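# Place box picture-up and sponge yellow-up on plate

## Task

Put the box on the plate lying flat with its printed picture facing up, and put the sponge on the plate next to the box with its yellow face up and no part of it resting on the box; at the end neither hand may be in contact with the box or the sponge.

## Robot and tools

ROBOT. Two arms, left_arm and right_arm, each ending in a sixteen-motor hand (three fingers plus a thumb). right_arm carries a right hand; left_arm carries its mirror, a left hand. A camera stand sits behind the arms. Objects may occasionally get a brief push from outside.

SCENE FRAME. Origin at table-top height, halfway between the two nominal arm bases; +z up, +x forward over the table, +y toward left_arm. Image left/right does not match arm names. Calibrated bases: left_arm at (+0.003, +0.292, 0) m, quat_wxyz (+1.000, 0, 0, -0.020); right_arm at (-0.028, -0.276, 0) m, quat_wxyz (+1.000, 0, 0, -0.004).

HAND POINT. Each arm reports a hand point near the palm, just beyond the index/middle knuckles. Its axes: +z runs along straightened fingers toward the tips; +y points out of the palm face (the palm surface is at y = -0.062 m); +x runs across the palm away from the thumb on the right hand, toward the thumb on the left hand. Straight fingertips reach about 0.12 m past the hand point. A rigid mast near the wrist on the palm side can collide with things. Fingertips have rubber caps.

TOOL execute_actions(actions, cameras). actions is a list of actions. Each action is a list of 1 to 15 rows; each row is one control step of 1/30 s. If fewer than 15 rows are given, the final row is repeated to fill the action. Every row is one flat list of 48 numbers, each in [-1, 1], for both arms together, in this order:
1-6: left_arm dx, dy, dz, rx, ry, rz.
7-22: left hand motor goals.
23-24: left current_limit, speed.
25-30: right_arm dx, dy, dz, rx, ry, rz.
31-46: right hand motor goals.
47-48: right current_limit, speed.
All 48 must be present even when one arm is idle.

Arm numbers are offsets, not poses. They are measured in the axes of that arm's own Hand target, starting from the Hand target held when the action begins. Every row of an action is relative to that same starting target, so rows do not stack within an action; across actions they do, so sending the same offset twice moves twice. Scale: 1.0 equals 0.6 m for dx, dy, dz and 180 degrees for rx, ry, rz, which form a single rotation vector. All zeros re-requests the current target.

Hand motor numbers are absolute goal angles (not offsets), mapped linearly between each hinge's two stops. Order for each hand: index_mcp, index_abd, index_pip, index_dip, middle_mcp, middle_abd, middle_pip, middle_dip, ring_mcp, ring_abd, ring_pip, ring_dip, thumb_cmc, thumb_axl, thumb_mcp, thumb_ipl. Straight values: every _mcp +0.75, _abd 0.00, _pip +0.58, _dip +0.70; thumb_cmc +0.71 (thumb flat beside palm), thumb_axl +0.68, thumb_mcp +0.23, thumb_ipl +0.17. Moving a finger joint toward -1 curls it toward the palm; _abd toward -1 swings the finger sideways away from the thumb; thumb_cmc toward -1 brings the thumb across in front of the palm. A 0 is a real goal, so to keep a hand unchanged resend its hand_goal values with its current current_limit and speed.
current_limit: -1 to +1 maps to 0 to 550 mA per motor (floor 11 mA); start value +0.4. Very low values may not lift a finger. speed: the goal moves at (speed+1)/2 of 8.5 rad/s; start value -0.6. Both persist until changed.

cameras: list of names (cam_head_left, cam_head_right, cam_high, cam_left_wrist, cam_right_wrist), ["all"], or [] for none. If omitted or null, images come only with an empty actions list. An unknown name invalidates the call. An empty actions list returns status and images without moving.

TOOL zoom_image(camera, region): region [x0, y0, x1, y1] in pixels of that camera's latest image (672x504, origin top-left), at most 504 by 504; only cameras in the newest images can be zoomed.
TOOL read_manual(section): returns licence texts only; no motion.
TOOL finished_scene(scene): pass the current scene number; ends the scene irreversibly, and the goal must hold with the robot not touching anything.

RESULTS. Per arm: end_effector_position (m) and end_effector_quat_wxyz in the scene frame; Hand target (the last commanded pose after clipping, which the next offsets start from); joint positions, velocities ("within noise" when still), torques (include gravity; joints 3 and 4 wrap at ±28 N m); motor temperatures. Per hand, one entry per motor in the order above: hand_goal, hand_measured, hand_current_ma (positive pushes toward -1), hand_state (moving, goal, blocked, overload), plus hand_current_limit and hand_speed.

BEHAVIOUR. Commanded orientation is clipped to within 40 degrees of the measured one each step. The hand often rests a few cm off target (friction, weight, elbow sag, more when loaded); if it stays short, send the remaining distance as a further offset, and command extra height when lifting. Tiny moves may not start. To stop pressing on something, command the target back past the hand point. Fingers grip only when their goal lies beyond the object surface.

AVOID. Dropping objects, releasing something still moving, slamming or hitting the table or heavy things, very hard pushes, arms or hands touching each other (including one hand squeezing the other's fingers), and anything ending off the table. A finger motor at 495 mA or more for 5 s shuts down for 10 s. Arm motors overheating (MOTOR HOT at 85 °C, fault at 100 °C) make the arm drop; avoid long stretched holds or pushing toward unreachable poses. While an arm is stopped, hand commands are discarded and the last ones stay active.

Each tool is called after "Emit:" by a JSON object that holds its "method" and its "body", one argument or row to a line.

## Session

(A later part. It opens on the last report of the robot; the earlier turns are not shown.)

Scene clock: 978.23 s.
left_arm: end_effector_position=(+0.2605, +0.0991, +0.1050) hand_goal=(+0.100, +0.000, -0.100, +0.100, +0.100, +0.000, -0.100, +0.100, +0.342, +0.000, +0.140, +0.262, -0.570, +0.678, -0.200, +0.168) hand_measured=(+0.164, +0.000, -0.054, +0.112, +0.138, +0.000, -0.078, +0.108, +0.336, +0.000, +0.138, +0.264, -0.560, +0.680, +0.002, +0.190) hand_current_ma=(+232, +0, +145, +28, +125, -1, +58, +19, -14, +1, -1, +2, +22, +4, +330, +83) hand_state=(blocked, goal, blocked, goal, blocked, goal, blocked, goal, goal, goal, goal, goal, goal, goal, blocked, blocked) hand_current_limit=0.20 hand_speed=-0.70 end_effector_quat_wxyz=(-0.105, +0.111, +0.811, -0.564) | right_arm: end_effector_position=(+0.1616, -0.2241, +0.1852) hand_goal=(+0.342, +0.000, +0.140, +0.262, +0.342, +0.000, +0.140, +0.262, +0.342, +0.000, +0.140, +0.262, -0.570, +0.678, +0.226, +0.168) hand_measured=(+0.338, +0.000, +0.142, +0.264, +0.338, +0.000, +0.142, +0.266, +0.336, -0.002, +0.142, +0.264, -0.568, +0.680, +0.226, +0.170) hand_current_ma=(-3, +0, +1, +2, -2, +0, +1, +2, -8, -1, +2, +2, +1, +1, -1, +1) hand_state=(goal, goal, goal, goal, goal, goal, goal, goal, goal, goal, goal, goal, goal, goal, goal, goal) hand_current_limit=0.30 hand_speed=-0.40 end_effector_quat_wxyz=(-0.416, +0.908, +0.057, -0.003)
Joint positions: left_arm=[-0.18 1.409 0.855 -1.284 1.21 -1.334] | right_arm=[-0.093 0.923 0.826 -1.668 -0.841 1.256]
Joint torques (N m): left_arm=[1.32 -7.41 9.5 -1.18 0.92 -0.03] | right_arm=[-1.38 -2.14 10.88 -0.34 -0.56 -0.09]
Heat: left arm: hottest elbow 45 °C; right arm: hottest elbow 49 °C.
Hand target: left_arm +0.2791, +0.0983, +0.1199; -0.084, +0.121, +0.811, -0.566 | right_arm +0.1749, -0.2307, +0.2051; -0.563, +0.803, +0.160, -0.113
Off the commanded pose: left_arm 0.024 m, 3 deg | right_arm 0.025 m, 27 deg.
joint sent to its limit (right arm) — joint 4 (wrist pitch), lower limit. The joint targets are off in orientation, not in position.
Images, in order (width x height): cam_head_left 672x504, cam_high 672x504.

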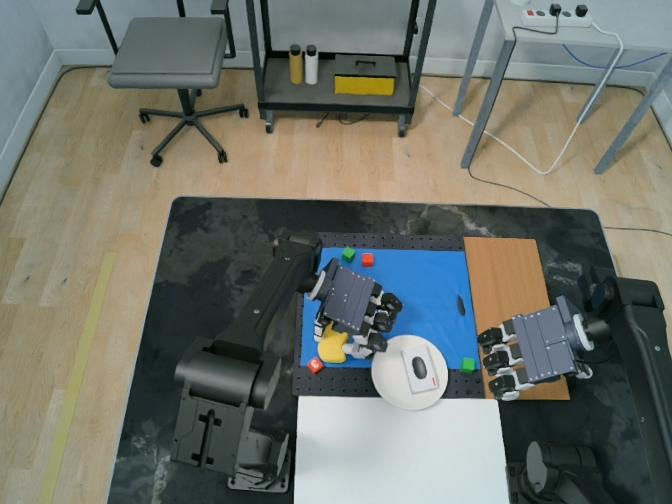

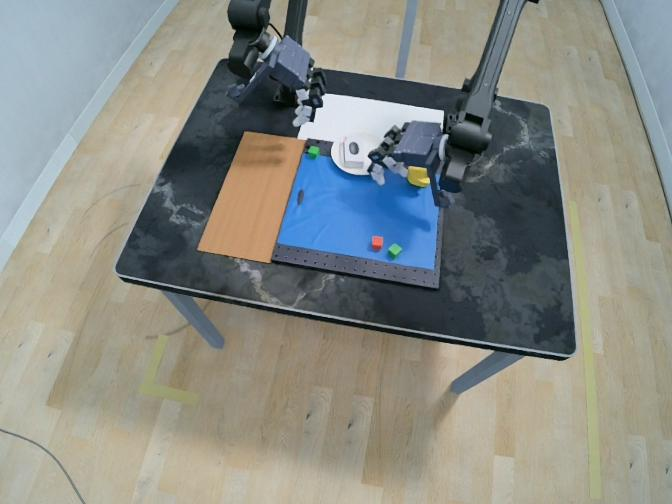

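Emit:
{"method": "execute_actions", "body": {
  "actions": [
    [[0,-0.0313,-0.0114,0,0,0, 0.1,0,-0.1,0.1,0.1,0,-0.1,0.1,0.342,0,0.139,0.261,-0.571,0.678,-0.2,0.168,0.2,-0.7, 0,0,0,0,0,0, 0.342,0,0.139,0.261,0.342,0,0.139,0.261,0.342,0,0.139,0.261,-0.571,0.678,0.226,0.168,0.3,-0.4]],
    [[0.0155,-0.0257,0.0707,0,0,0, 0.1,0,-0.1,0.1,0.1,0,-0.1,0.1,0.754,0,0.576,0.696,-0.571,0.678,-0.2,0.168,0.2,-0.7, 0,0,0,0,0,0, 0.342,0,0.139,0.261,0.342,0,0.139,0.261,0.342,0,0.139,0.261,-0.571,0.678,0.226,0.168,0.3,-0.4]],
    [[0.0152,-0.0258,0.0707,0,0,0, 0.1,0,-0.1,0.1,0.1,0,-0.1,0.1,0.754,0,0.576,0.696,-0.571,0.678,-0.2,0.168,0.2,-0.7, 0,0,0,0,0,0, 0.342,0,0.139,0.261,0.342,0,0.139,0.261,0.342,0,0.139,0.261,-0.571,0.678,0.226,0.168,0.3,-0.4]]
  ],
  "cameras": ["cam_head_left","cam_high"]
}}

Emit:
{"method": "zoom_image", "body": {
  "camera": "cam_head_left",
  "region": [320, 300, 460, 420]
}}

Emit:
{"method": "zoom_image", "body": {
  "camera": "cam_high",
  "region": [320, 90, 430, 190]
}}

Scene clock: 994.10 s.
left_arm: end_effector_position=(+0.2396, +0.0194, +0.1389) hand_goal=(+0.100, +0.000, -0.100, +0.100, +0.100, +0.000, -0.100, +0.100, +0.754, +0.000, +0.576, +0.696, -0.570, +0.678, -0.200, +0.168) hand_measured=(+0.160, +0.000, -0.054, +0.112, +0.134, -0.002, -0.080, +0.108, +0.734, +0.000, +0.570, +0.692, -0.560, +0.680, +0.002, +0.190) hand_current_ma=(+220, +0, +144, +28, +109, -1, +56, +19, -54, +1, -14, -6, +26, +5, +330, +85) hand_state=(blocked, goal, blocked, goal, blocked, goal, blocked, goal, goal, goal, goal, goal, goal, goal, blocked, blocked) hand_current_limit=0.20 hand_speed=-0.70 end_effector_quat_wxyz=(-0.090, +0.124, +0.810, -0.566) | right_arm: end_effector_position=(+0.1616, -0.2241, +0.1852) hand_goal=(+0.342, +0.000, +0.140, +0.262, +0.342, +0.000, +0.140, +0.262, +0.342, +0.000, +0.140, +0.262, -0.570, +0.678, +0.226, +0.168) hand_measured=(+0.338, +0.000, +0.142, +0.264, +0.338, +0.000, +0.142, +0.266, +0.336, -0.002, +0.142, +0.264, -0.568, +0.680, +0.226, +0.170) hand_current_ma=(-3, +0, +1, +2, -2, +0, +1, +2, -8, -1, +2, +2, +1, +1, -1, +1) hand_state=(goal, goal, goal, goal, goal, goal, goal, goal, goal, goal, goal, goal, goal, goal, goal, goal) hand_current_limit=0.30 hand_speed=-0.40 end_effector_quat_wxyz=(-0.416, +0.908, +0.057, -0.003)
Joint positions: left_arm=[-0.428 1.236 0.791 -0.719 1.188 -2.012] | right_arm=[-0.093 0.923 0.826 -1.668 -0.841 1.256]
Joint torques (N m): left_arm=[-0.5 -7.18 6.86 0.98 0.86 -0.23] | right_arm=[-1.38 -2.2 10.86 -0.34 -0.56 -0.09]
Heat: left arm: hottest elbow 45 °C; right arm: hottest elbow 49 °C.
Hand target: left_arm +0.2350, +0.0173, +0.1396; -0.084, +0.121, +0.811, -0.566 | right_arm +0.1749, -0.2307, +0.2051; -0.563, +0.803, +0.160, -0.113
Off the commanded pose: left_arm 0.005 m, 1 deg | right_arm 0.025 m, 27 deg.
joint sent to its limit (right arm) — joint 4 (wrist pitch), lower limit. The joint targets are off in orientation, not in position.
Images, in order (width x height): cam_head_left 672x504, cam_high 672x504.

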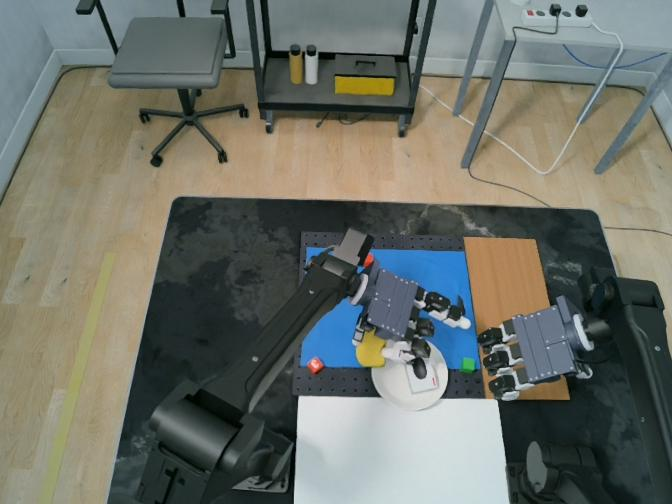

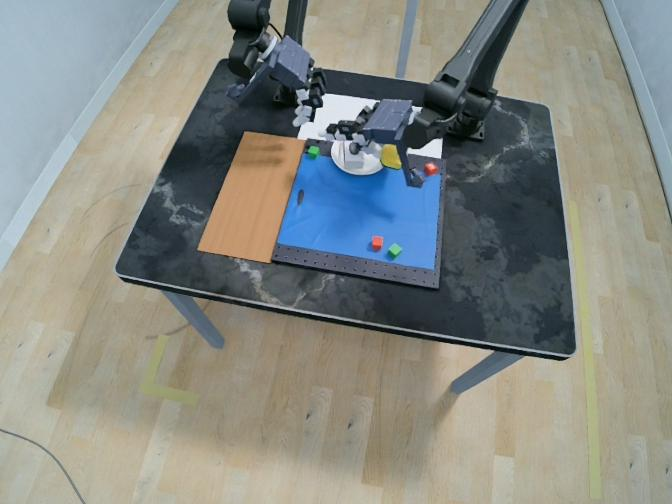

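Scaled by 3.600.

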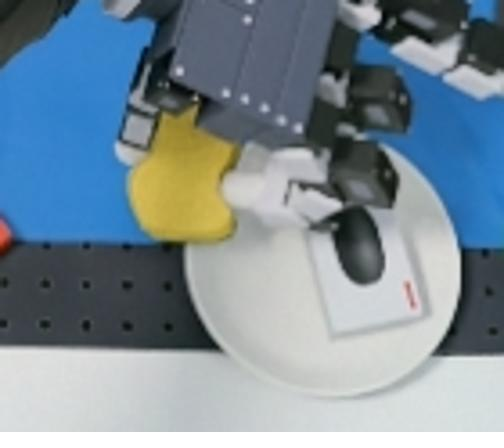

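Scaled by 4.582.

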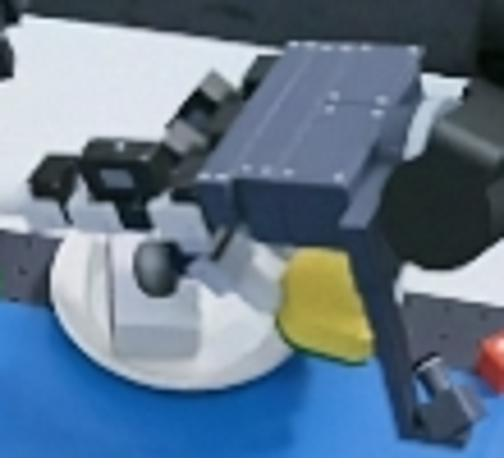

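Emit:
{"method": "execute_actions", "body": {
  "actions": [
    [[0.035,0.0433,0.0272,0,0,0, 0.1,0,-0.1,0.1,0.1,0,-0.1,0.1,0.754,0,0.576,0.696,-0.571,0.678,-0.2,0.168,0.2,-0.7, 0,0,0,0,0,0, 0.342,0,0.139,0.261,0.342,0,0.139,0.261,0.342,0,0.139,0.261,-0.571,0.678,0.226,0.168,0.3,-0.4]]
  ],
  "cameras": ["cam_head_left","cam_high"]
}}

Emit:
{"method": "zoom_image", "body": {
  "camera": "cam_head_left",
  "region": [320, 300, 460, 420]
}}

Emit:
{"method": "zoom_image", "body": {
  "camera": "cam_high",
  "region": [320, 90, 430, 190]
}}

Scene clock: 999.27 s.
left_arm: end_effector_position=(+0.2160, +0.0204, +0.1070) hand_goal=(+0.100, +0.000, -0.100, +0.100, +0.100, +0.000, -0.100, +0.100, +0.754, +0.000, +0.576, +0.696, -0.570, +0.678, -0.200, +0.168) hand_measured=(+0.160, +0.000, -0.054, +0.112, +0.134, -0.002, -0.080, +0.108, +0.736, +0.000, +0.570, +0.692, -0.560, +0.680, +0.002, +0.190) hand_current_ma=(+220, +0, +144, +28, +109, -1, +56, +19, -50, +1, -13, -6, +26, +5, +330, +85) hand_state=(blocked, goal, blocked, goal, blocked, goal, blocked, goal, goal, goal, goal, goal, goal, goal, blocked, blocked) hand_current_limit=0.20 hand_speed=-0.70 end_effector_quat_wxyz=(-0.090, +0.123, +0.812, -0.564) | right_arm: end_effector_position=(+0.1616, -0.2241, +0.1852) hand_goal=(+0.342, +0.000, +0.140, +0.262, +0.342, +0.000, +0.140, +0.262, +0.342, +0.000, +0.140, +0.262, -0.570, +0.678, +0.226, +0.168) hand_measured=(+0.338, +0.000, +0.142, +0.264, +0.338, +0.000, +0.142, +0.266, +0.336, -0.002, +0.142, +0.264, -0.568, +0.680, +0.226, +0.170) hand_current_ma=(-3, +0, +1, +2, -2, +0, +1, +2, -8, -1, +2, +2, +1, +1, -1, +1) hand_state=(goal, goal, goal, goal, goal, goal, goal, goal, goal, goal, goal, goal, goal, goal, goal, goal) hand_current_limit=0.30 hand_speed=-0.40 end_effector_quat_wxyz=(-0.416, +0.908, +0.057, -0.003)
Joint positions: left_arm=[-0.461 1.212 0.673 -0.555 1.168 -2.089] | right_arm=[-0.093 0.923 0.826 -1.668 -0.841 1.256]
Joint torques (N m): left_arm=[-0.62 -6.53 6.8 1.07 0.81 -0.24] | right_arm=[-1.38 -2.2 10.88 -0.34 -0.56 -0.08]
Heat: left arm: hottest elbow 45 °C; right arm: hottest elbow 49 °C.
Hand target: left_arm +0.2132, +0.0173, +0.1096; -0.084, +0.121, +0.811, -0.566 | right_arm +0.1749, -0.2307, +0.2051; -0.563, +0.803, +0.160, -0.113
Off the commanded pose: left_arm 0.005 m, 1 deg | right_arm 0.025 m, 27 deg.
joint sent to its limit (left arm) — joint 6 (wrist roll), lower limit. The joint targets still meet the commanded pose.
joint sent to its limit (right arm) — joint 4 (wrist pitch), lower limit. The joint targets are off in orientation, not in position.
Images, in order (width x height): cam_head_left 672x504, cam_high 672x504.

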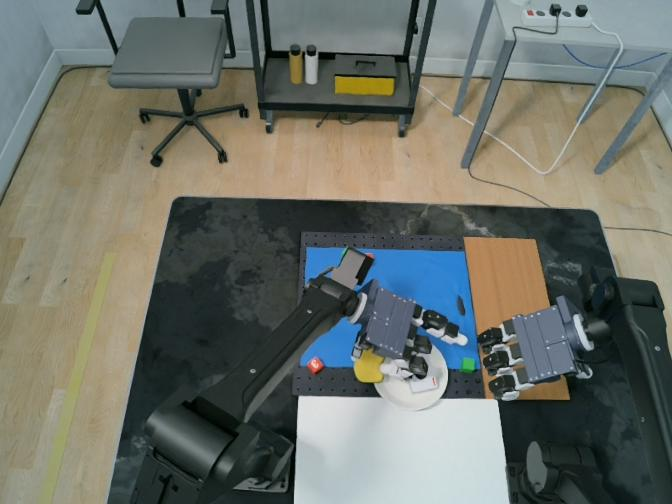

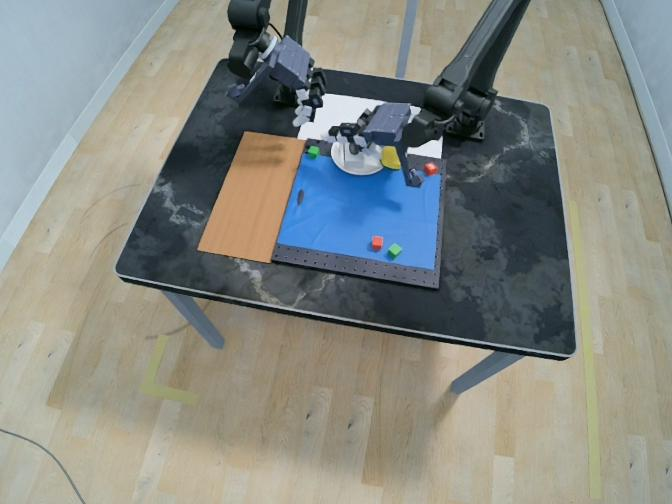

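Scaled by 3.600.

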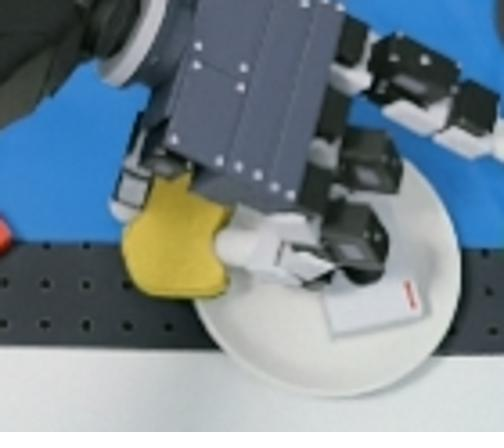

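Scaled by 4.582.

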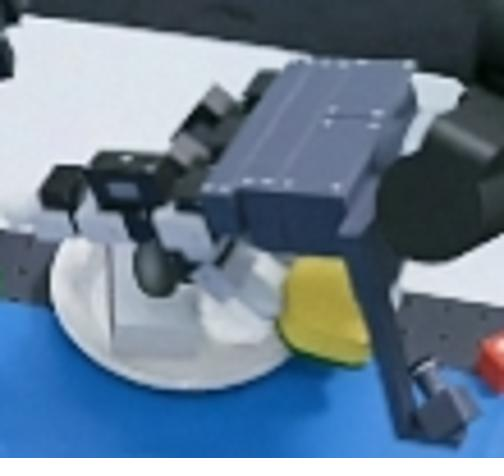

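Emit:
{"method": "execute_actions", "body": {
  "actions": [
    [[0,0.0157,0.0057,0,0,0,0.1,0,-0.1,0.1,0.1,0,-0.1,0.1,0.754,0,0.576,0.696,-0.571,0.678,-0.2,0.168,0.2,-0.7,0,0,0,0,0,0,0.342,0,0.139,0.261,0.342,0,0.139,0.261,0.342,0,0.139,0.261,-0.571,0.678,0.226,0.168,0.3,-0.4]]
  ],
  "cameras": ["cam_high","cam_head_left"]
}}

Emit:
{"method": "zoom_image", "body": {
  "camera": "cam_high",
  "region": [320, 90, 430, 190]
}}

Emit:
{"method": "zoom_image", "body": {
  "camera": "cam_head_left",
  "region": [300, 270, 460, 420]
}}

Scene clock: 1015.07 s.
left_arm: end_effector_position=(+0.2175, +0.0197, +0.1034) hand_goal=(+0.100, +0.000, -0.100, +0.100, +0.100, +0.000, -0.100, +0.100, +0.754, +0.000, +0.576, +0.696, -0.570, +0.678, -0.200, +0.168) hand_measured=(+0.160, +0.000, -0.054, +0.112, +0.134, -0.002, -0.080, +0.108, +0.736, +0.000, +0.570, +0.692, -0.560, +0.680, +0.002, +0.190) hand_current_ma=(+220, +0, +144, +28, +109, -1, +56, +19, -50, +1, -13, -6, +26, +5, +330, +85) hand_state=(blocked, goal, blocked, goal, blocked, goal, blocked, goal, goal, goal, goal, goal, goal, goal, blocked, blocked) hand_current_limit=0.20 hand_speed=-0.70 end_effector_quat_wxyz=(-0.082, +0.128, +0.810, -0.566) | right_arm: end_effector_position=(+0.1616, -0.2241, +0.1852) hand_goal=(+0.342, +0.000, +0.140, +0.262, +0.342, +0.000, +0.140, +0.262, +0.342, +0.000, +0.140, +0.262, -0.570, +0.678, +0.226, +0.168) hand_measured=(+0.338, +0.000, +0.142, +0.264, +0.338, +0.000, +0.142, +0.266, +0.336, -0.002, +0.142, +0.264, -0.568, +0.680, +0.226, +0.170) hand_current_ma=(-3, +0, +1, +2, -2, +0, +1, +2, -8, -1, +2, +2, +1, +1, -1, +1) hand_state=(goal, goal, goal, goal, goal, goal, goal, goal, goal, goal, goal, goal, goal, goal, goal, goal) hand_current_limit=0.30 hand_speed=-0.40 end_effector_quat_wxyz=(-0.416, +0.908, +0.057, -0.003)
Joint positions: left_arm=[-0.461 1.212 0.66 -0.521 1.168 -2.09] | right_arm=[-0.093 0.923 0.826 -1.668 -0.841 1.256]
Joint torques (N m): left_arm=[-0.56 -4.95 6.61 1.16 0.82 -0.24] | right_arm=[-1.44 -2.2 10.85 -0.32 -0.56 -0.09]
Heat: left arm: hottest elbow 46 °C; right arm: hottest elbow 49 °C.
Hand target: left_arm +0.2131, +0.0174, +0.0995; -0.084, +0.121, +0.811, -0.566 | right_arm +0.1749, -0.2307, +0.2051; -0.563, +0.803, +0.160, -0.113
Off the commanded pose: left_arm 0.006 m, 1 deg | right_arm 0.025 m, 27 deg.
joint sent to its limit (left arm) — joint 6 (wrist roll), lower limit. The joint targets still meet the commanded pose.
joint sent to its limit (right arm) — joint 4 (wrist pitch), lower limit. The joint targets are off in orientation, not in position.
Images, in order (width x height): cam_head_left 672x504, cam_high 672x504.

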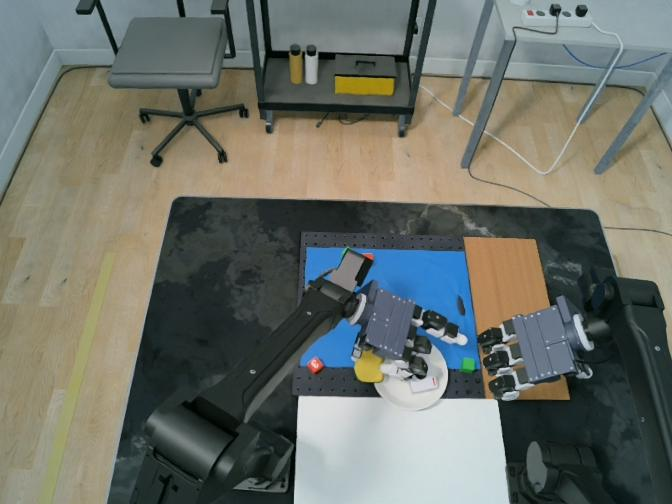

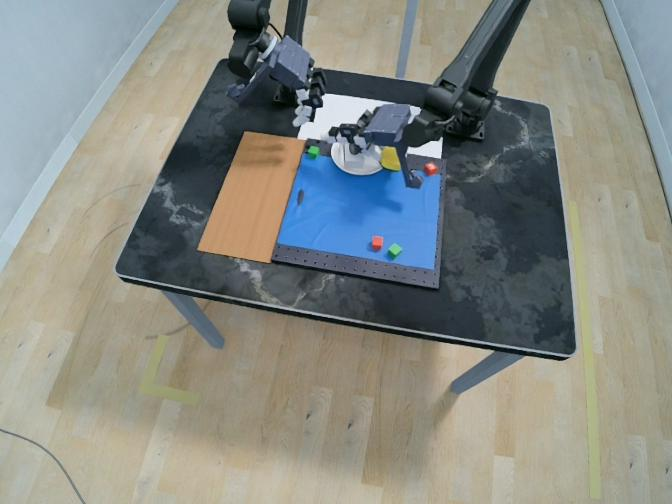

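Scaled by 4.582.

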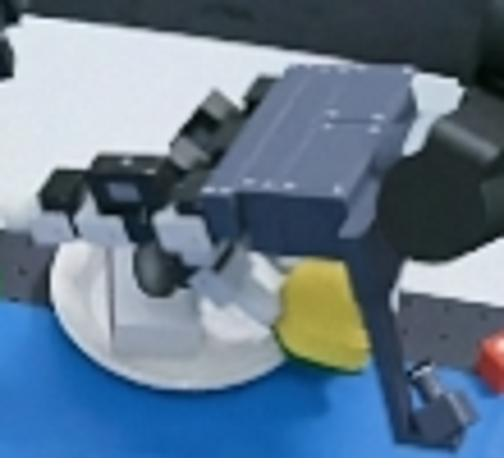

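Scaled by 3.150.

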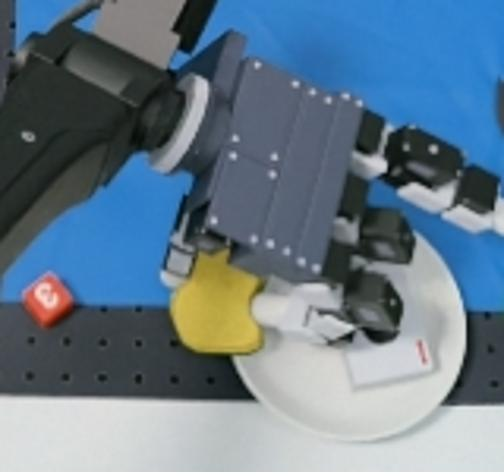

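Emit:
{"method": "zoom_image", "body": {
  "camera": "cam_high",
  "region": [328, 120, 388, 175]
}}

Emit:
{"method": "zoom_image", "body": {
  "camera": "cam_head_left",
  "region": [360, 320, 450, 400]
}}

Scaled by 8.400.

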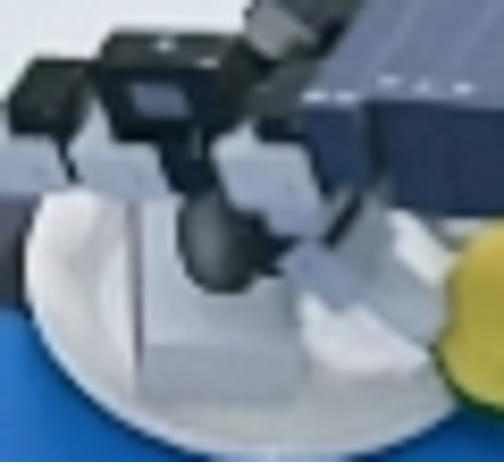

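Scaled by 5.600.

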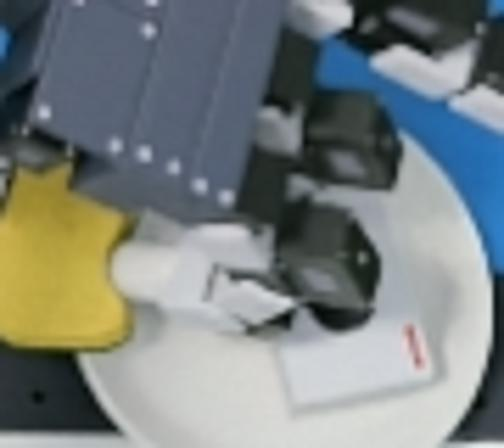

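Emit:
{"method": "execute_actions", "body": {
  "actions": [],
  "cameras": ["cam_left_wrist", "cam_head_left", "cam_high"]
}}

Emit:
{"method": "zoom_image", "body": {
  "camera": "cam_left_wrist",
  "region": [180, 100, 500, 400]
}}

Scene clock: 1043.67 s.
left_arm: end_effector_position=(+0.2175, +0.0197, +0.1034) hand_goal=(+0.100, +0.000, -0.100, +0.100, +0.100, +0.000, -0.100, +0.100, +0.754, +0.000, +0.576, +0.696, -0.570, +0.678, -0.200, +0.168) hand_measured=(+0.160, +0.000, -0.054, +0.112, +0.134, -0.002, -0.080, +0.108, +0.736, +0.000, +0.570, +0.692, -0.560, +0.680, +0.002, +0.190) hand_current_ma=(+220, +0, +144, +28, +109, -1, +56, +19, -50, +1, -13, -6, +26, +5, +330, +85) hand_state=(blocked, goal, blocked, goal, blocked, goal, blocked, goal, goal, goal, goal, goal, goal, goal, blocked, blocked) hand_current_limit=0.20 hand_speed=-0.70 end_effector_quat_wxyz=(-0.082, +0.128, +0.810, -0.566) | right_arm: end_effector_position=(+0.1616, -0.2241, +0.1852) hand_goal=(+0.342, +0.000, +0.140, +0.262, +0.342, +0.000, +0.140, +0.262, +0.342, +0.000, +0.140, +0.262, -0.570, +0.678, +0.226, +0.168) hand_measured=(+0.338, +0.000, +0.142, +0.264, +0.338, +0.000, +0.142, +0.266, +0.336, -0.002, +0.142, +0.264, -0.568, +0.680, +0.226, +0.170) hand_current_ma=(-3, +0, +1, +2, -2, +0, +1, +2, -8, -1, +2, +2, +1, +1, -1, +1) hand_state=(goal, goal, goal, goal, goal, goal, goal, goal, goal, goal, goal, goal, goal, goal, goal, goal) hand_current_limit=0.30 hand_speed=-0.40 end_effector_quat_wxyz=(-0.416, +0.908, +0.057, -0.003)
Joint positions: left_arm=[-0.461 1.212 0.66 -0.521 1.168 -2.09] | right_arm=[-0.093 0.923 0.826 -1.668 -0.841 1.256]
Joint velocities: within noise
Joint torques (N m): left_arm=[-0.38 -4.95 6.53 1.25 0.8 -0.23] | right_arm=[-1.38 -2.2 10.88 -0.34 -0.56 -0.08]
Motor temperatures (°C): left_arm=[28 28 46 22 25 26] | right_arm=[24 24 50 22 26 25]
Heat: left arm: hottest elbow 46 °C; right arm: hottest elbow 50 °C.
Hand target: left_arm +0.2131, +0.0174, +0.0995; -0.084, +0.121, +0.811, -0.566 | right_arm +0.1749, -0.2307, +0.2051; -0.563, +0.803, +0.160, -0.113
Off the commanded pose: left_arm 0.006 m, 1 deg | right_arm 0.025 m, 27 deg.
Images, in order (width x height): cam_head_left 672x504, cam_high 672x504, cam_left_wrist 672x504.

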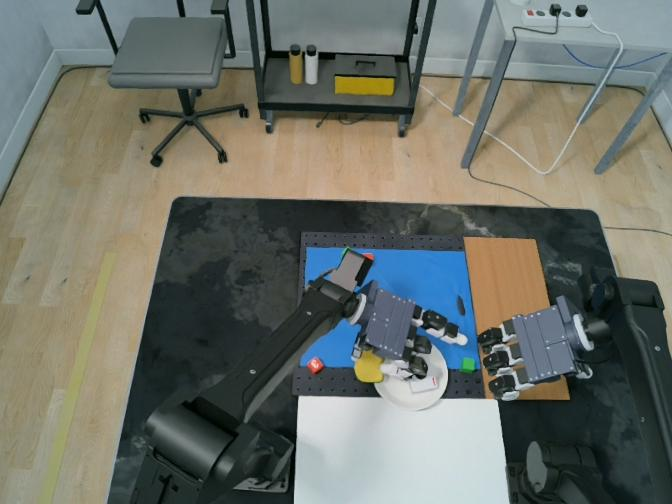

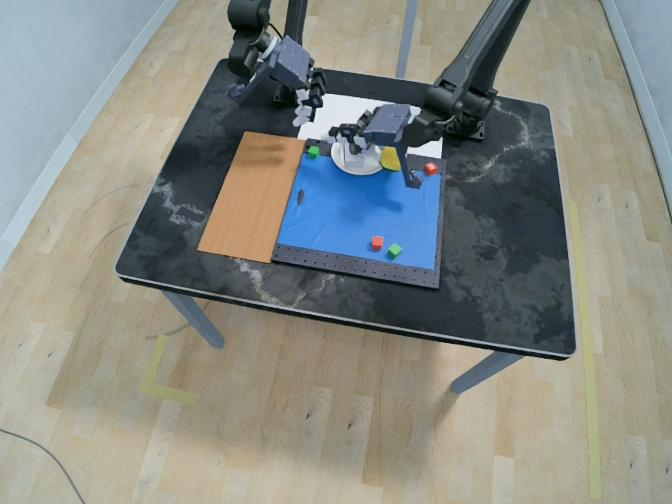

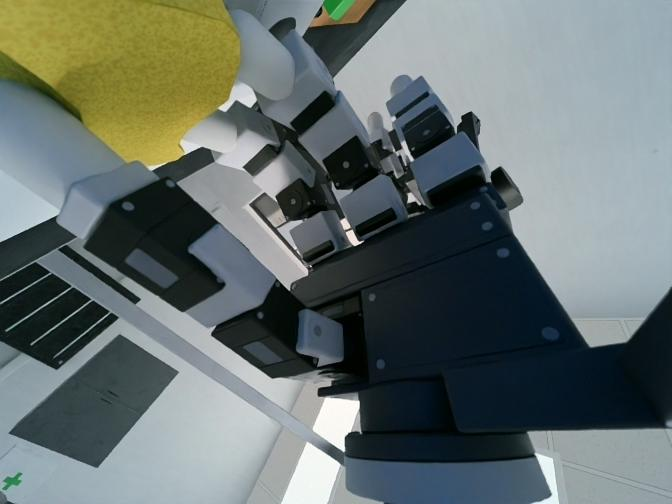

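Scaled by 1.575.

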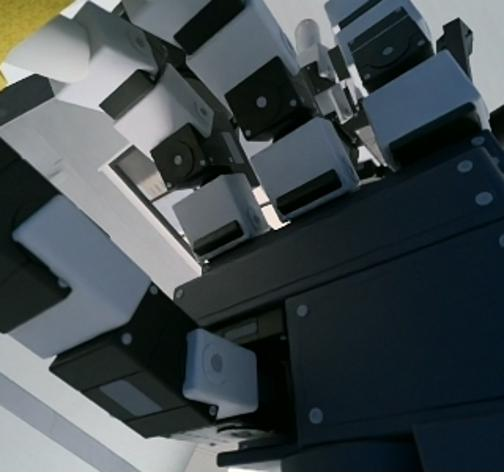

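Emit:
{"method": "execute_actions", "body": {
  "actions": [
    [[0,0.0157,0.0057,0,0,0,0.1,0,-0.1,0.1,0.1,0,-0.1,0.1,0.754,0,0.576,0.696,-0.571,0.678,-0.2,0.168,0.2,-0.7,0,0,0,0,0,0,0.342,0,0.139,0.261,0.342,0,0.139,0.261,0.342,0,0.139,0.261,-0.571,0.678,0.226,0.168,0.3,-0.4]]
  ],
  "cameras": ["cam_high","cam_head_left"]
}}

Emit:
{"method": "zoom_image", "body": {
  "camera": "cam_high",
  "region": [328, 120, 408, 185]
}}

Emit:
{"method": "zoom_image", "body": {
  "camera": "cam_head_left",
  "region": [340, 320, 450, 420]
}}

Scene clock: 1049.73 s.
left_arm: end_effector_position=(+0.2174, +0.0198, +0.0949) hand_goal=(+0.100, +0.000, -0.100, +0.100, +0.100, +0.000, -0.100, +0.100, +0.754, +0.000, +0.576, +0.696, -0.570, +0.678, -0.200, +0.168) hand_measured=(+0.160, +0.000, -0.054, +0.112, +0.134, -0.002, -0.080, +0.108, +0.736, +0.000, +0.570, +0.692, -0.560, +0.680, +0.002, +0.190) hand_current_ma=(+220, +0, +144, +28, +109, -1, +56, +19, -50, +1, -13, -6, +26, +5, +330, +85) hand_state=(blocked, goal, blocked, goal, blocked, goal, blocked, goal, goal, goal, goal, goal, goal, goal, blocked, blocked) hand_current_limit=0.20 hand_speed=-0.70 end_effector_quat_wxyz=(-0.080, +0.130, +0.809, -0.567) | right_arm: end_effector_position=(+0.1616, -0.2241, +0.1852) hand_goal=(+0.342, +0.000, +0.140, +0.262, +0.342, +0.000, +0.140, +0.262, +0.342, +0.000, +0.140, +0.262, -0.570, +0.678, +0.226, +0.168) hand_measured=(+0.338, +0.000, +0.142, +0.264, +0.338, +0.000, +0.142, +0.266, +0.336, -0.002, +0.142, +0.264, -0.568, +0.680, +0.226, +0.170) hand_current_ma=(-3, +0, +1, +2, -2, +0, +1, +2, -8, -1, +2, +2, +1, +1, -1, +1) hand_state=(goal, goal, goal, goal, goal, goal, goal, goal, goal, goal, goal, goal, goal, goal, goal, goal) hand_current_limit=0.30 hand_speed=-0.40 end_effector_quat_wxyz=(-0.416, +0.908, +0.057, -0.003)
Joint positions: left_arm=[-0.461 1.225 0.643 -0.486 1.167 -2.09] | right_arm=[-0.093 0.923 0.826 -1.668 -0.841 1.256]
Joint torques (N m): left_arm=[-0.44 -4.66 6.52 1.13 0.84 -0.22] | right_arm=[-1.38 -2.2 10.86 -0.32 -0.56 -0.09]
Heat: left arm: hottest elbow 46 °C; right arm: hottest elbow 50 °C.
Hand target: left_arm +0.2131, +0.0174, +0.0895; -0.084, +0.121, +0.811, -0.566 | right_arm +0.1749, -0.2307, +0.2051; -0.563, +0.803, +0.160, -0.113
Off the commanded pose: left_arm 0.007 m, 1 deg | right_arm 0.025 m, 27 deg.
joint sent to its limit (left arm) — joint 6 (wrist roll), lower limit. The joint targets still meet the commanded pose.
joint sent to its limit (right arm) — joint 4 (wrist pitch), lower limit. The joint targets are off in orientation, not in position.
Images, in order (width x height): cam_head_left 672x504, cam_high 672x504.

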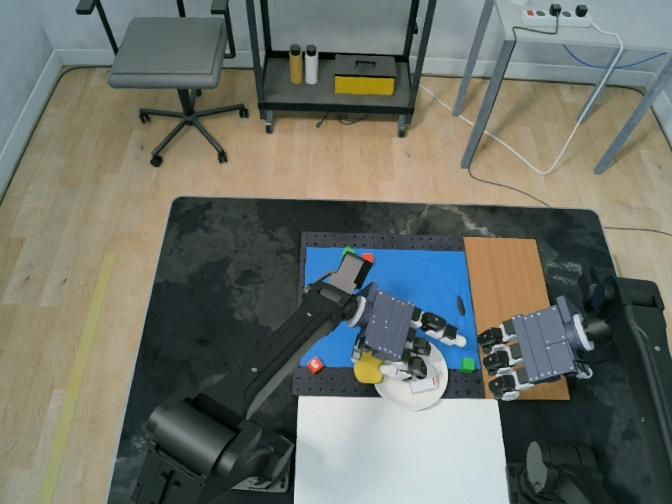

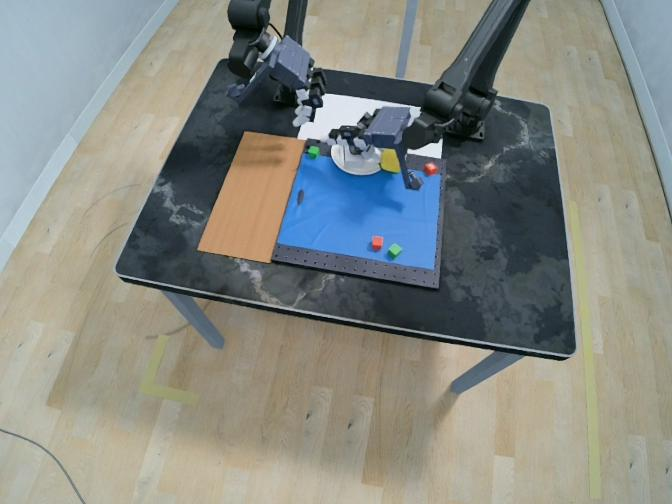

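Scaled by 6.300.

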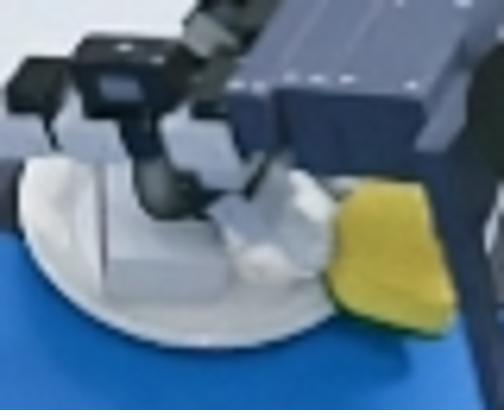

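Scaled by 4.582.

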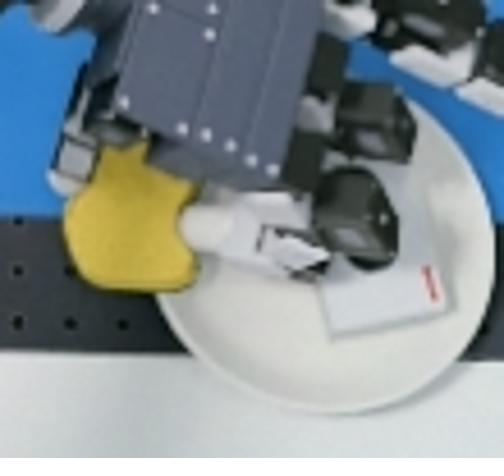

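Emit:
{"method": "execute_actions", "body": {
  "actions": [
    [[-0.0049,-0.0055,0.015,0,0,0,0.1,0,-0.1,0.1,0.1,0,-0.1,0.1,0.754,0,0.576,0.696,-0.571,0.678,-0.2,0.168,0.2,-0.7,0,0,0,0,0,0,0.342,0,0.139,0.261,0.342,0,0.139,0.261,0.342,0,0.139,0.261,-0.571,0.678,0.226,0.168,0.3,-0.4]]
  ],
  "cameras": ["cam_high","cam_head_left"]
}}

Emit:
{"method": "zoom_image", "body": {
  "camera": "cam_high",
  "region": [328, 120, 408, 185]
}}

Emit:
{"method": "zoom_image", "body": {
  "camera": "cam_head_left",
  "region": [340, 320, 450, 420]
}}

Scene clock: 1069.43 s.
left_arm: end_effector_position=(+0.2118, +0.0150, +0.0892) hand_goal=(+0.100, +0.000, -0.100, +0.100, +0.100, +0.000, -0.100, +0.100, +0.754, +0.000, +0.576, +0.696, -0.570, +0.678, -0.200, +0.168) hand_measured=(+0.160, +0.000, -0.066, +0.110, +0.134, -0.002, -0.082, +0.106, +0.736, +0.000, +0.570, +0.692, -0.560, +0.680, +0.002, +0.196) hand_current_ma=(+217, +0, +102, +20, +109, -1, +45, +13, -50, +1, -13, -6, +26, +5, +330, +111) hand_state=(blocked, goal, blocked, goal, blocked, goal, goal, goal, goal, goal, goal, goal, goal, goal, blocked, blocked) hand_current_limit=0.20 hand_speed=-0.70 end_effector_quat_wxyz=(-0.091, +0.135, +0.810, -0.564) | right_arm: end_effector_position=(+0.1616, -0.2241, +0.1852) hand_goal=(+0.342, +0.000, +0.140, +0.262, +0.342, +0.000, +0.140, +0.262, +0.342, +0.000, +0.140, +0.262, -0.570, +0.678, +0.226, +0.168) hand_measured=(+0.338, +0.000, +0.142, +0.264, +0.338, +0.000, +0.142, +0.266, +0.336, -0.002, +0.142, +0.264, -0.568, +0.680, +0.226, +0.170) hand_current_ma=(-3, +0, +1, +2, -2, +0, +1, +2, -8, -1, +2, +2, +1, +1, -1, +1) hand_state=(goal, goal, goal, goal, goal, goal, goal, goal, goal, goal, goal, goal, goal, goal, goal, goal) hand_current_limit=0.30 hand_speed=-0.40 end_effector_quat_wxyz=(-0.416, +0.908, +0.057, -0.003)
Joint positions: left_arm=[-0.484 1.245 0.643 -0.48 1.165 -2.09] | right_arm=[-0.093 0.923 0.826 -1.668 -0.841 1.256]
Joint torques (N m): left_arm=[-0.79 -4.42 7.9 1.1 0.83 -0.23] | right_arm=[-1.44 -2.2 10.88 -0.34 -0.56 -0.09]
Heat: left arm: hottest elbow 46 °C; right arm: hottest elbow 50 °C.
Hand target: left_arm +0.2131, +0.0074, +0.0895; -0.084, +0.121, +0.811, -0.566 | right_arm +0.1749, -0.2307, +0.2051; -0.563, +0.803, +0.160, -0.113
Off the commanded pose: left_arm 0.008 m, 2 deg | right_arm 0.025 m, 27 deg.
joint sent to its limit (left arm) — joint 6 (wrist roll), lower limit. The joint targets still meet the commanded pose.
joint sent to its limit (right arm) — joint 4 (wrist pitch), lower limit. The joint targets are off in orientation, not in position.
Images, in order (width x height): cam_head_left 672x504, cam_high 672x504.

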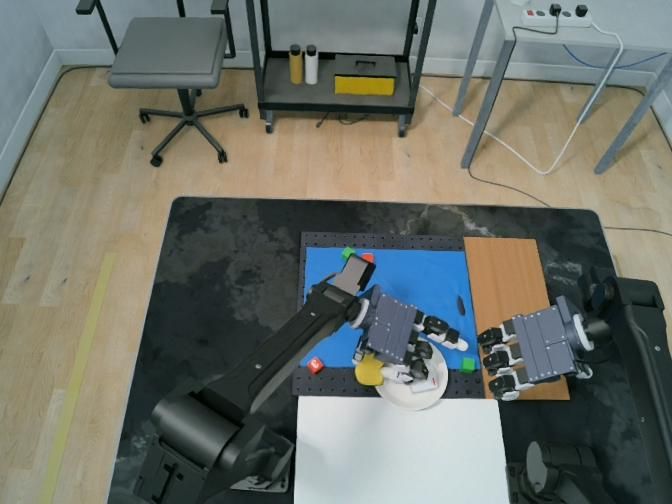

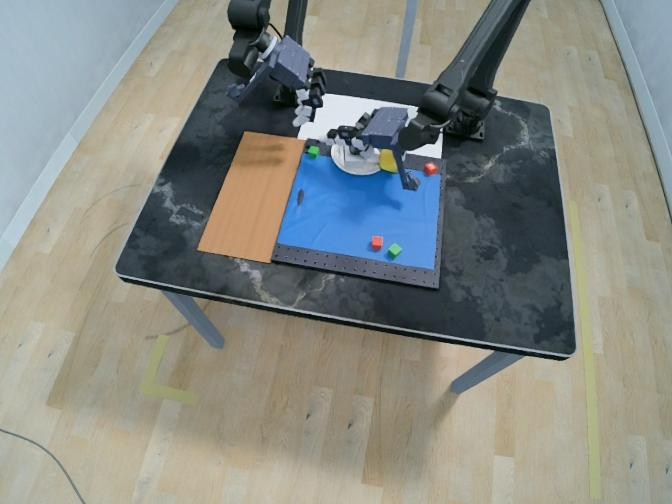

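Scaled by 6.300.

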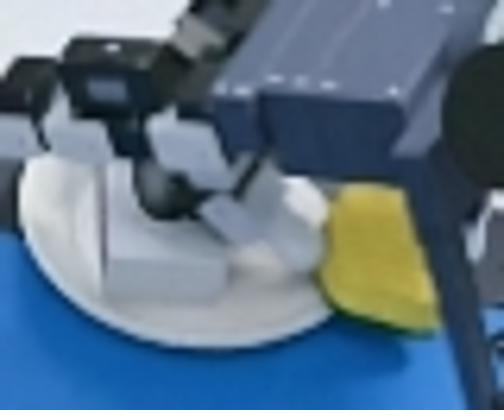

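Scaled by 4.582.

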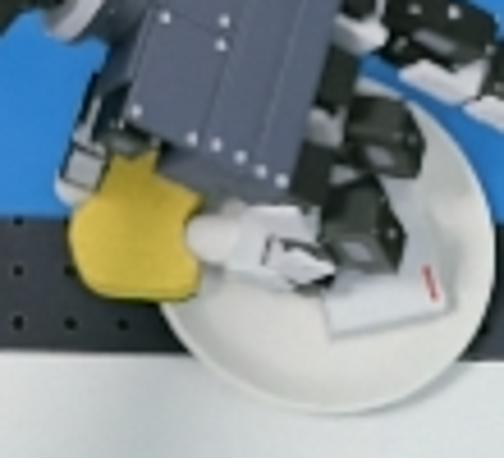

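Emit:
{"method": "execute_actions", "body": {
  "actions": [
    [[-0.002,-0.0130,-0.0047,0,0,0,0.1,0,-0.1,0.1,0.1,0,-0.1,0.1,0.754,0,0.576,0.696,-0.571,0.678,-0.2,0.168,0.2,-0.7,0,0,0,0,0,0,0.342,0,0.139,0.261,0.342,0,0.139,0.261,0.342,0,0.139,0.261,-0.571,0.678,0.226,0.168,0.3,-0.4]],
    [[-0.006,-0.0069,0.0187,0,0,0,0.1,0,-0.1,0.1,0.1,0,-0.1,0.1,0.754,0,0.576,0.696,-0.571,0.678,-0.2,0.168,0.2,-0.7,0,0,0,0,0,0,0.342,0,0.139,0.261,0.342,0,0.139,0.261,0.342,0,0.139,0.261,-0.571,0.678,0.226,0.168,0.3,-0.4]]
  ],
  "cameras": ["cam_high","cam_head_left"]
}}

Emit:
{"method": "zoom_image", "body": {
  "camera": "cam_high",
  "region": [328, 120, 408, 185]
}}

Emit:
{"method": "zoom_image", "body": {
  "camera": "cam_head_left",
  "region": [340, 320, 450, 420]
}}

Scene clock: 1075.60 s.
left_arm: end_effector_position=(+0.2059, +0.0073, +0.0883) hand_goal=(+0.100, +0.000, -0.100, +0.100, +0.100, +0.000, -0.100, +0.100, +0.754, +0.000, +0.576, +0.696, -0.570, +0.678, -0.200, +0.168) hand_measured=(+0.158, +0.000, -0.066, +0.110, +0.134, -0.002, -0.082, +0.106, +0.736, +0.000, +0.570, +0.692, -0.560, +0.680, +0.002, +0.198) hand_current_ma=(+213, +0, +101, +20, +107, -1, +44, +12, -50, +1, -13, -6, +26, +5, +330, +124) hand_state=(blocked, goal, blocked, goal, blocked, goal, goal, goal, goal, goal, goal, goal, goal, goal, blocked, blocked) hand_current_limit=0.20 hand_speed=-0.70 end_effector_quat_wxyz=(-0.102, +0.144, +0.809, -0.560) | right_arm: end_effector_position=(+0.1616, -0.2241, +0.1852) hand_goal=(+0.342, +0.000, +0.140, +0.262, +0.342, +0.000, +0.140, +0.262, +0.342, +0.000, +0.140, +0.262, -0.570, +0.678, +0.226, +0.168) hand_measured=(+0.338, +0.000, +0.142, +0.264, +0.338, +0.000, +0.142, +0.266, +0.336, -0.002, +0.142, +0.264, -0.568, +0.680, +0.226, +0.170) hand_current_ma=(-3, +0, +1, +2, -2, +0, +1, +2, -8, -1, +2, +2, +1, +1, -1, +1) hand_state=(goal, goal, goal, goal, goal, goal, goal, goal, goal, goal, goal, goal, goal, goal, goal, goal) hand_current_limit=0.30 hand_speed=-0.40 end_effector_quat_wxyz=(-0.416, +0.908, +0.057, -0.003)
Joint positions: left_arm=[-0.514 1.258 0.652 -0.48 1.163 -2.096] | right_arm=[-0.093 0.923 0.826 -1.668 -0.841 1.256]
Joint torques (N m): left_arm=[-1.08 -4.54 10.11 0.12 0.85 -0.17] | right_arm=[-1.38 -2.2 10.88 -0.32 -0.56 -0.08]
Heat: left arm: hottest elbow 46 °C; right arm: hottest elbow 50 °C.
Hand target: left_arm +0.2143, -0.0055, +0.0979; -0.084, +0.121, +0.811, -0.566 | right_arm +0.1749, -0.2307, +0.2051; -0.563, +0.803, +0.160, -0.113
Off the commanded pose: left_arm 0.018 m, 3 deg | right_arm 0.025 m, 27 deg.
joint sent to its limit (left arm) — joint 6 (wrist roll), lower limit. The joint targets are off in orientation, not in position.
joint sent to its limit (right arm) — joint 4 (wrist pitch), lower limit. The joint targets are off in orientation, not in position.
Images, in order (width x height): cam_head_left 672x504, cam_high 672x504.

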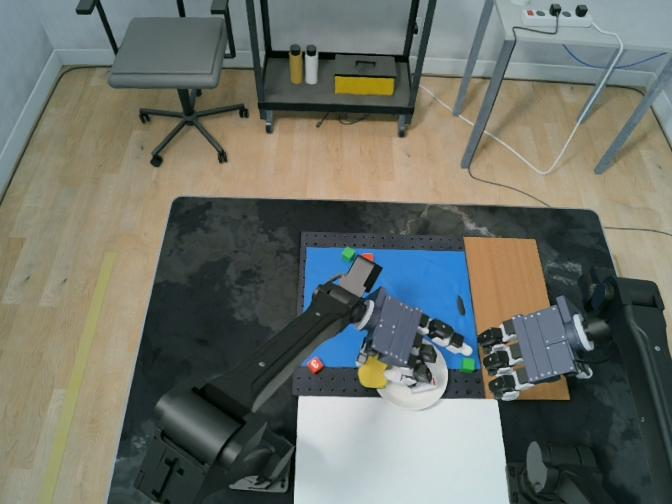

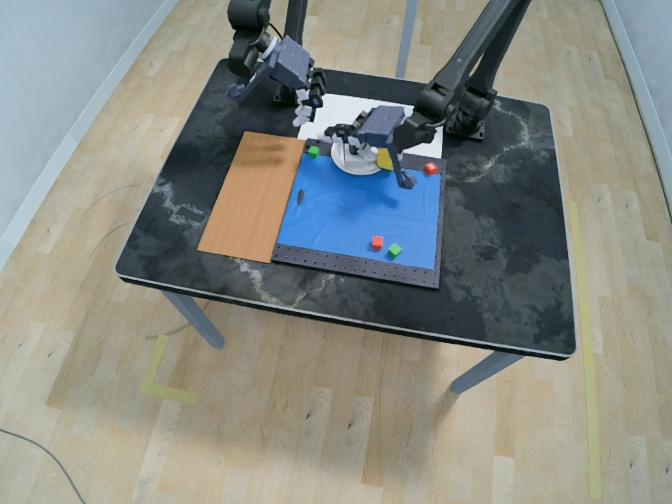

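Scaled by 6.300.

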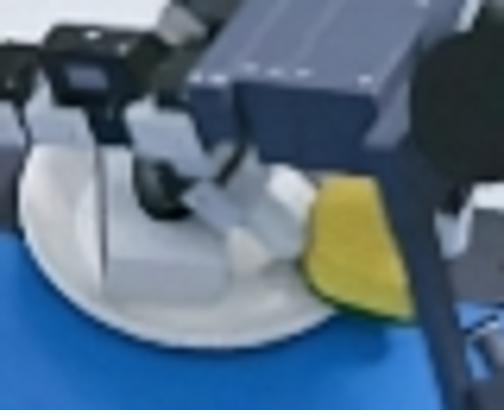

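Scaled by 4.582.

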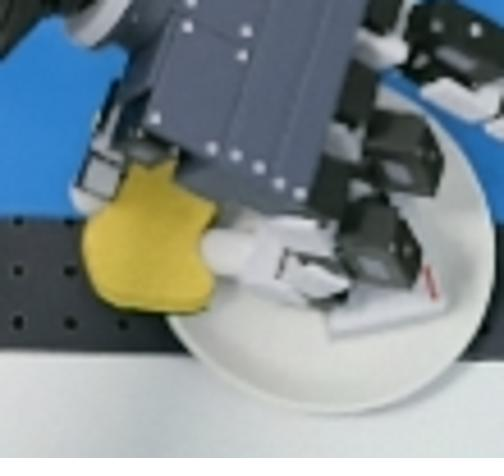

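Emit:
{"method": "execute_actions", "body": {
  "actions": [
    [[-0.0191,-0.0027,-0.0072,0,0,0,0.1,0,-0.1,0.1,0.1,0,-0.1,0.1,0.754,0,0.576,0.696,-0.571,0.678,-0.2,0.168,0.2,-0.7,0,0,0,0,0,0,0.342,0,0.139,0.261,0.342,0,0.139,0.261,0.342,0,0.139,0.261,-0.571,0.678,0.226,0.168,0.3,-0.4]]
  ],
  "cameras": ["cam_high","cam_head_left"]
}}

Emit:
{"method": "zoom_image", "body": {
  "camera": "cam_high",
  "region": [328, 120, 408, 185]
}}

Emit:
{"method": "zoom_image", "body": {
  "camera": "cam_head_left",
  "region": [340, 320, 450, 420]
}}

Scene clock: 1081.47 s.
left_arm: end_effector_position=(+0.2095, +0.0048, +0.0893) hand_goal=(+0.100, +0.000, -0.100, +0.100, +0.100, +0.000, -0.100, +0.100, +0.754, +0.000, +0.576, +0.696, -0.570, +0.678, -0.200, +0.168) hand_measured=(+0.158, +0.000, -0.066, +0.110, +0.130, -0.002, -0.082, +0.106, +0.736, +0.000, +0.570, +0.692, -0.552, +0.682, +0.002, +0.198) hand_current_ma=(+213, +0, +101, +20, +96, -1, +44, +12, -50, +1, -13, -6, +46, +10, +330, +124) hand_state=(blocked, goal, blocked, goal, blocked, goal, goal, goal, goal, goal, goal, goal, goal, goal, blocked, blocked) hand_current_limit=0.20 hand_speed=-0.70 end_effector_quat_wxyz=(-0.107, +0.138, +0.811, -0.559) | right_arm: end_effector_position=(+0.1616, -0.2241, +0.1852) hand_goal=(+0.342, +0.000, +0.140, +0.262, +0.342, +0.000, +0.140, +0.262, +0.342, +0.000, +0.140, +0.262, -0.570, +0.678, +0.226, +0.168) hand_measured=(+0.338, +0.000, +0.142, +0.264, +0.338, +0.000, +0.142, +0.266, +0.336, -0.002, +0.142, +0.264, -0.568, +0.680, +0.226, +0.170) hand_current_ma=(-3, +0, +1, +2, -2, +0, +1, +2, -8, -1, +2, +2, +1, +1, -1, +1) hand_state=(goal, goal, goal, goal, goal, goal, goal, goal, goal, goal, goal, goal, goal, goal, goal, goal) hand_current_limit=0.30 hand_speed=-0.40 end_effector_quat_wxyz=(-0.416, +0.908, +0.057, -0.003)
Joint positions: left_arm=[-0.514 1.274 0.67 -0.488 1.163 -2.105] | right_arm=[-0.093 0.923 0.826 -1.668 -0.841 1.256]
Joint torques (N m): left_arm=[0.62 -4.89 10.56 0.1 0.88 -0.11] | right_arm=[-1.38 -2.26 10.88 -0.34 -0.56 -0.09]
Heat: left arm: hottest elbow 46 °C; right arm: hottest elbow 50 °C.
Hand target: left_arm +0.2263, -0.0055, +0.1010; -0.084, +0.121, +0.811, -0.566 | right_arm +0.1749, -0.2307, +0.2051; -0.563, +0.803, +0.160, -0.113
Off the commanded pose: left_arm 0.023 m, 3 deg | right_arm 0.025 m, 27 deg.
joint sent to its limit (left arm) — joint 6 (wrist roll), lower limit. The joint targets are off in orientation, not in position.
joint sent to its limit (right arm) — joint 4 (wrist pitch), lower limit. The joint targets are off in orientation, not in position.
Images, in order (width x height): cam_head_left 672x504, cam_high 672x504.

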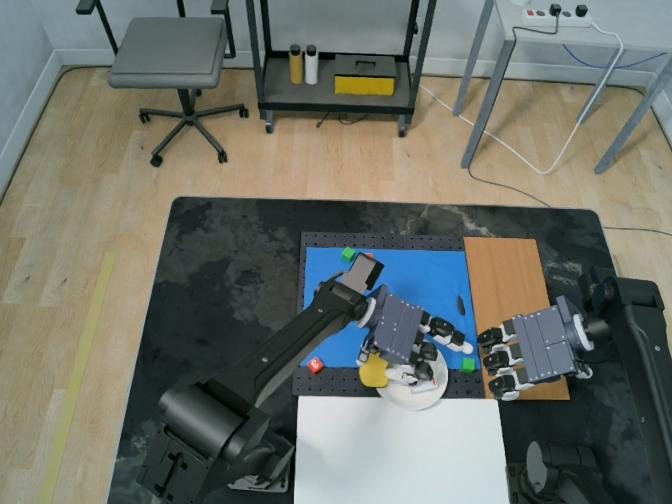

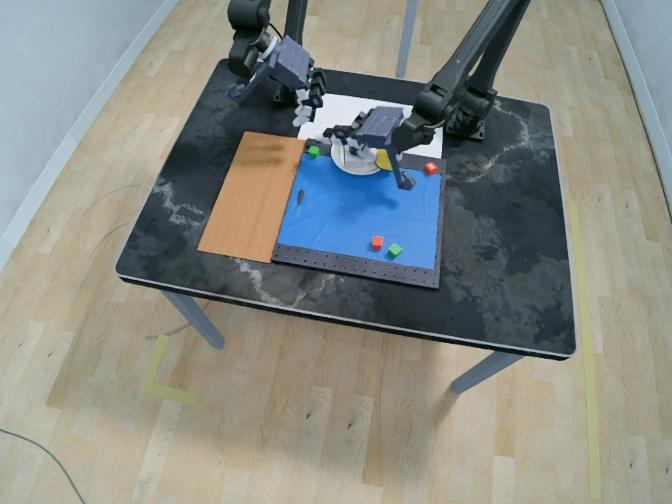

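Scaled by 6.300.

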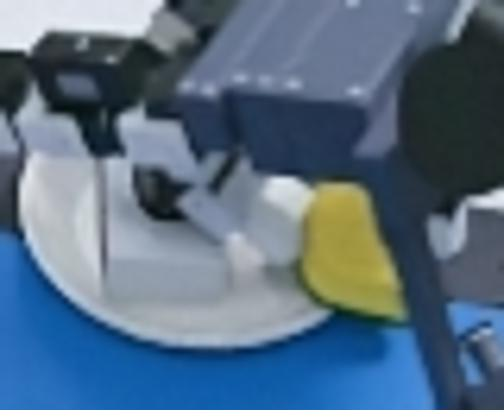

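Scaled by 4.582.

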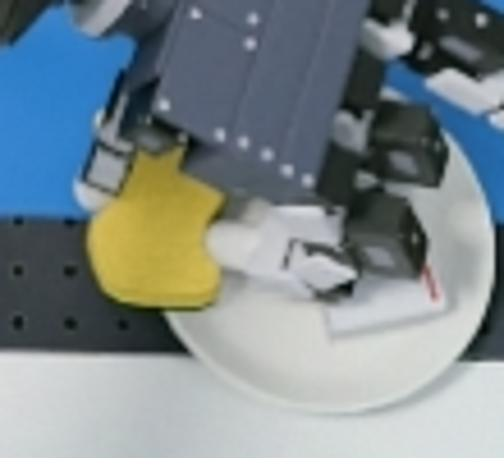

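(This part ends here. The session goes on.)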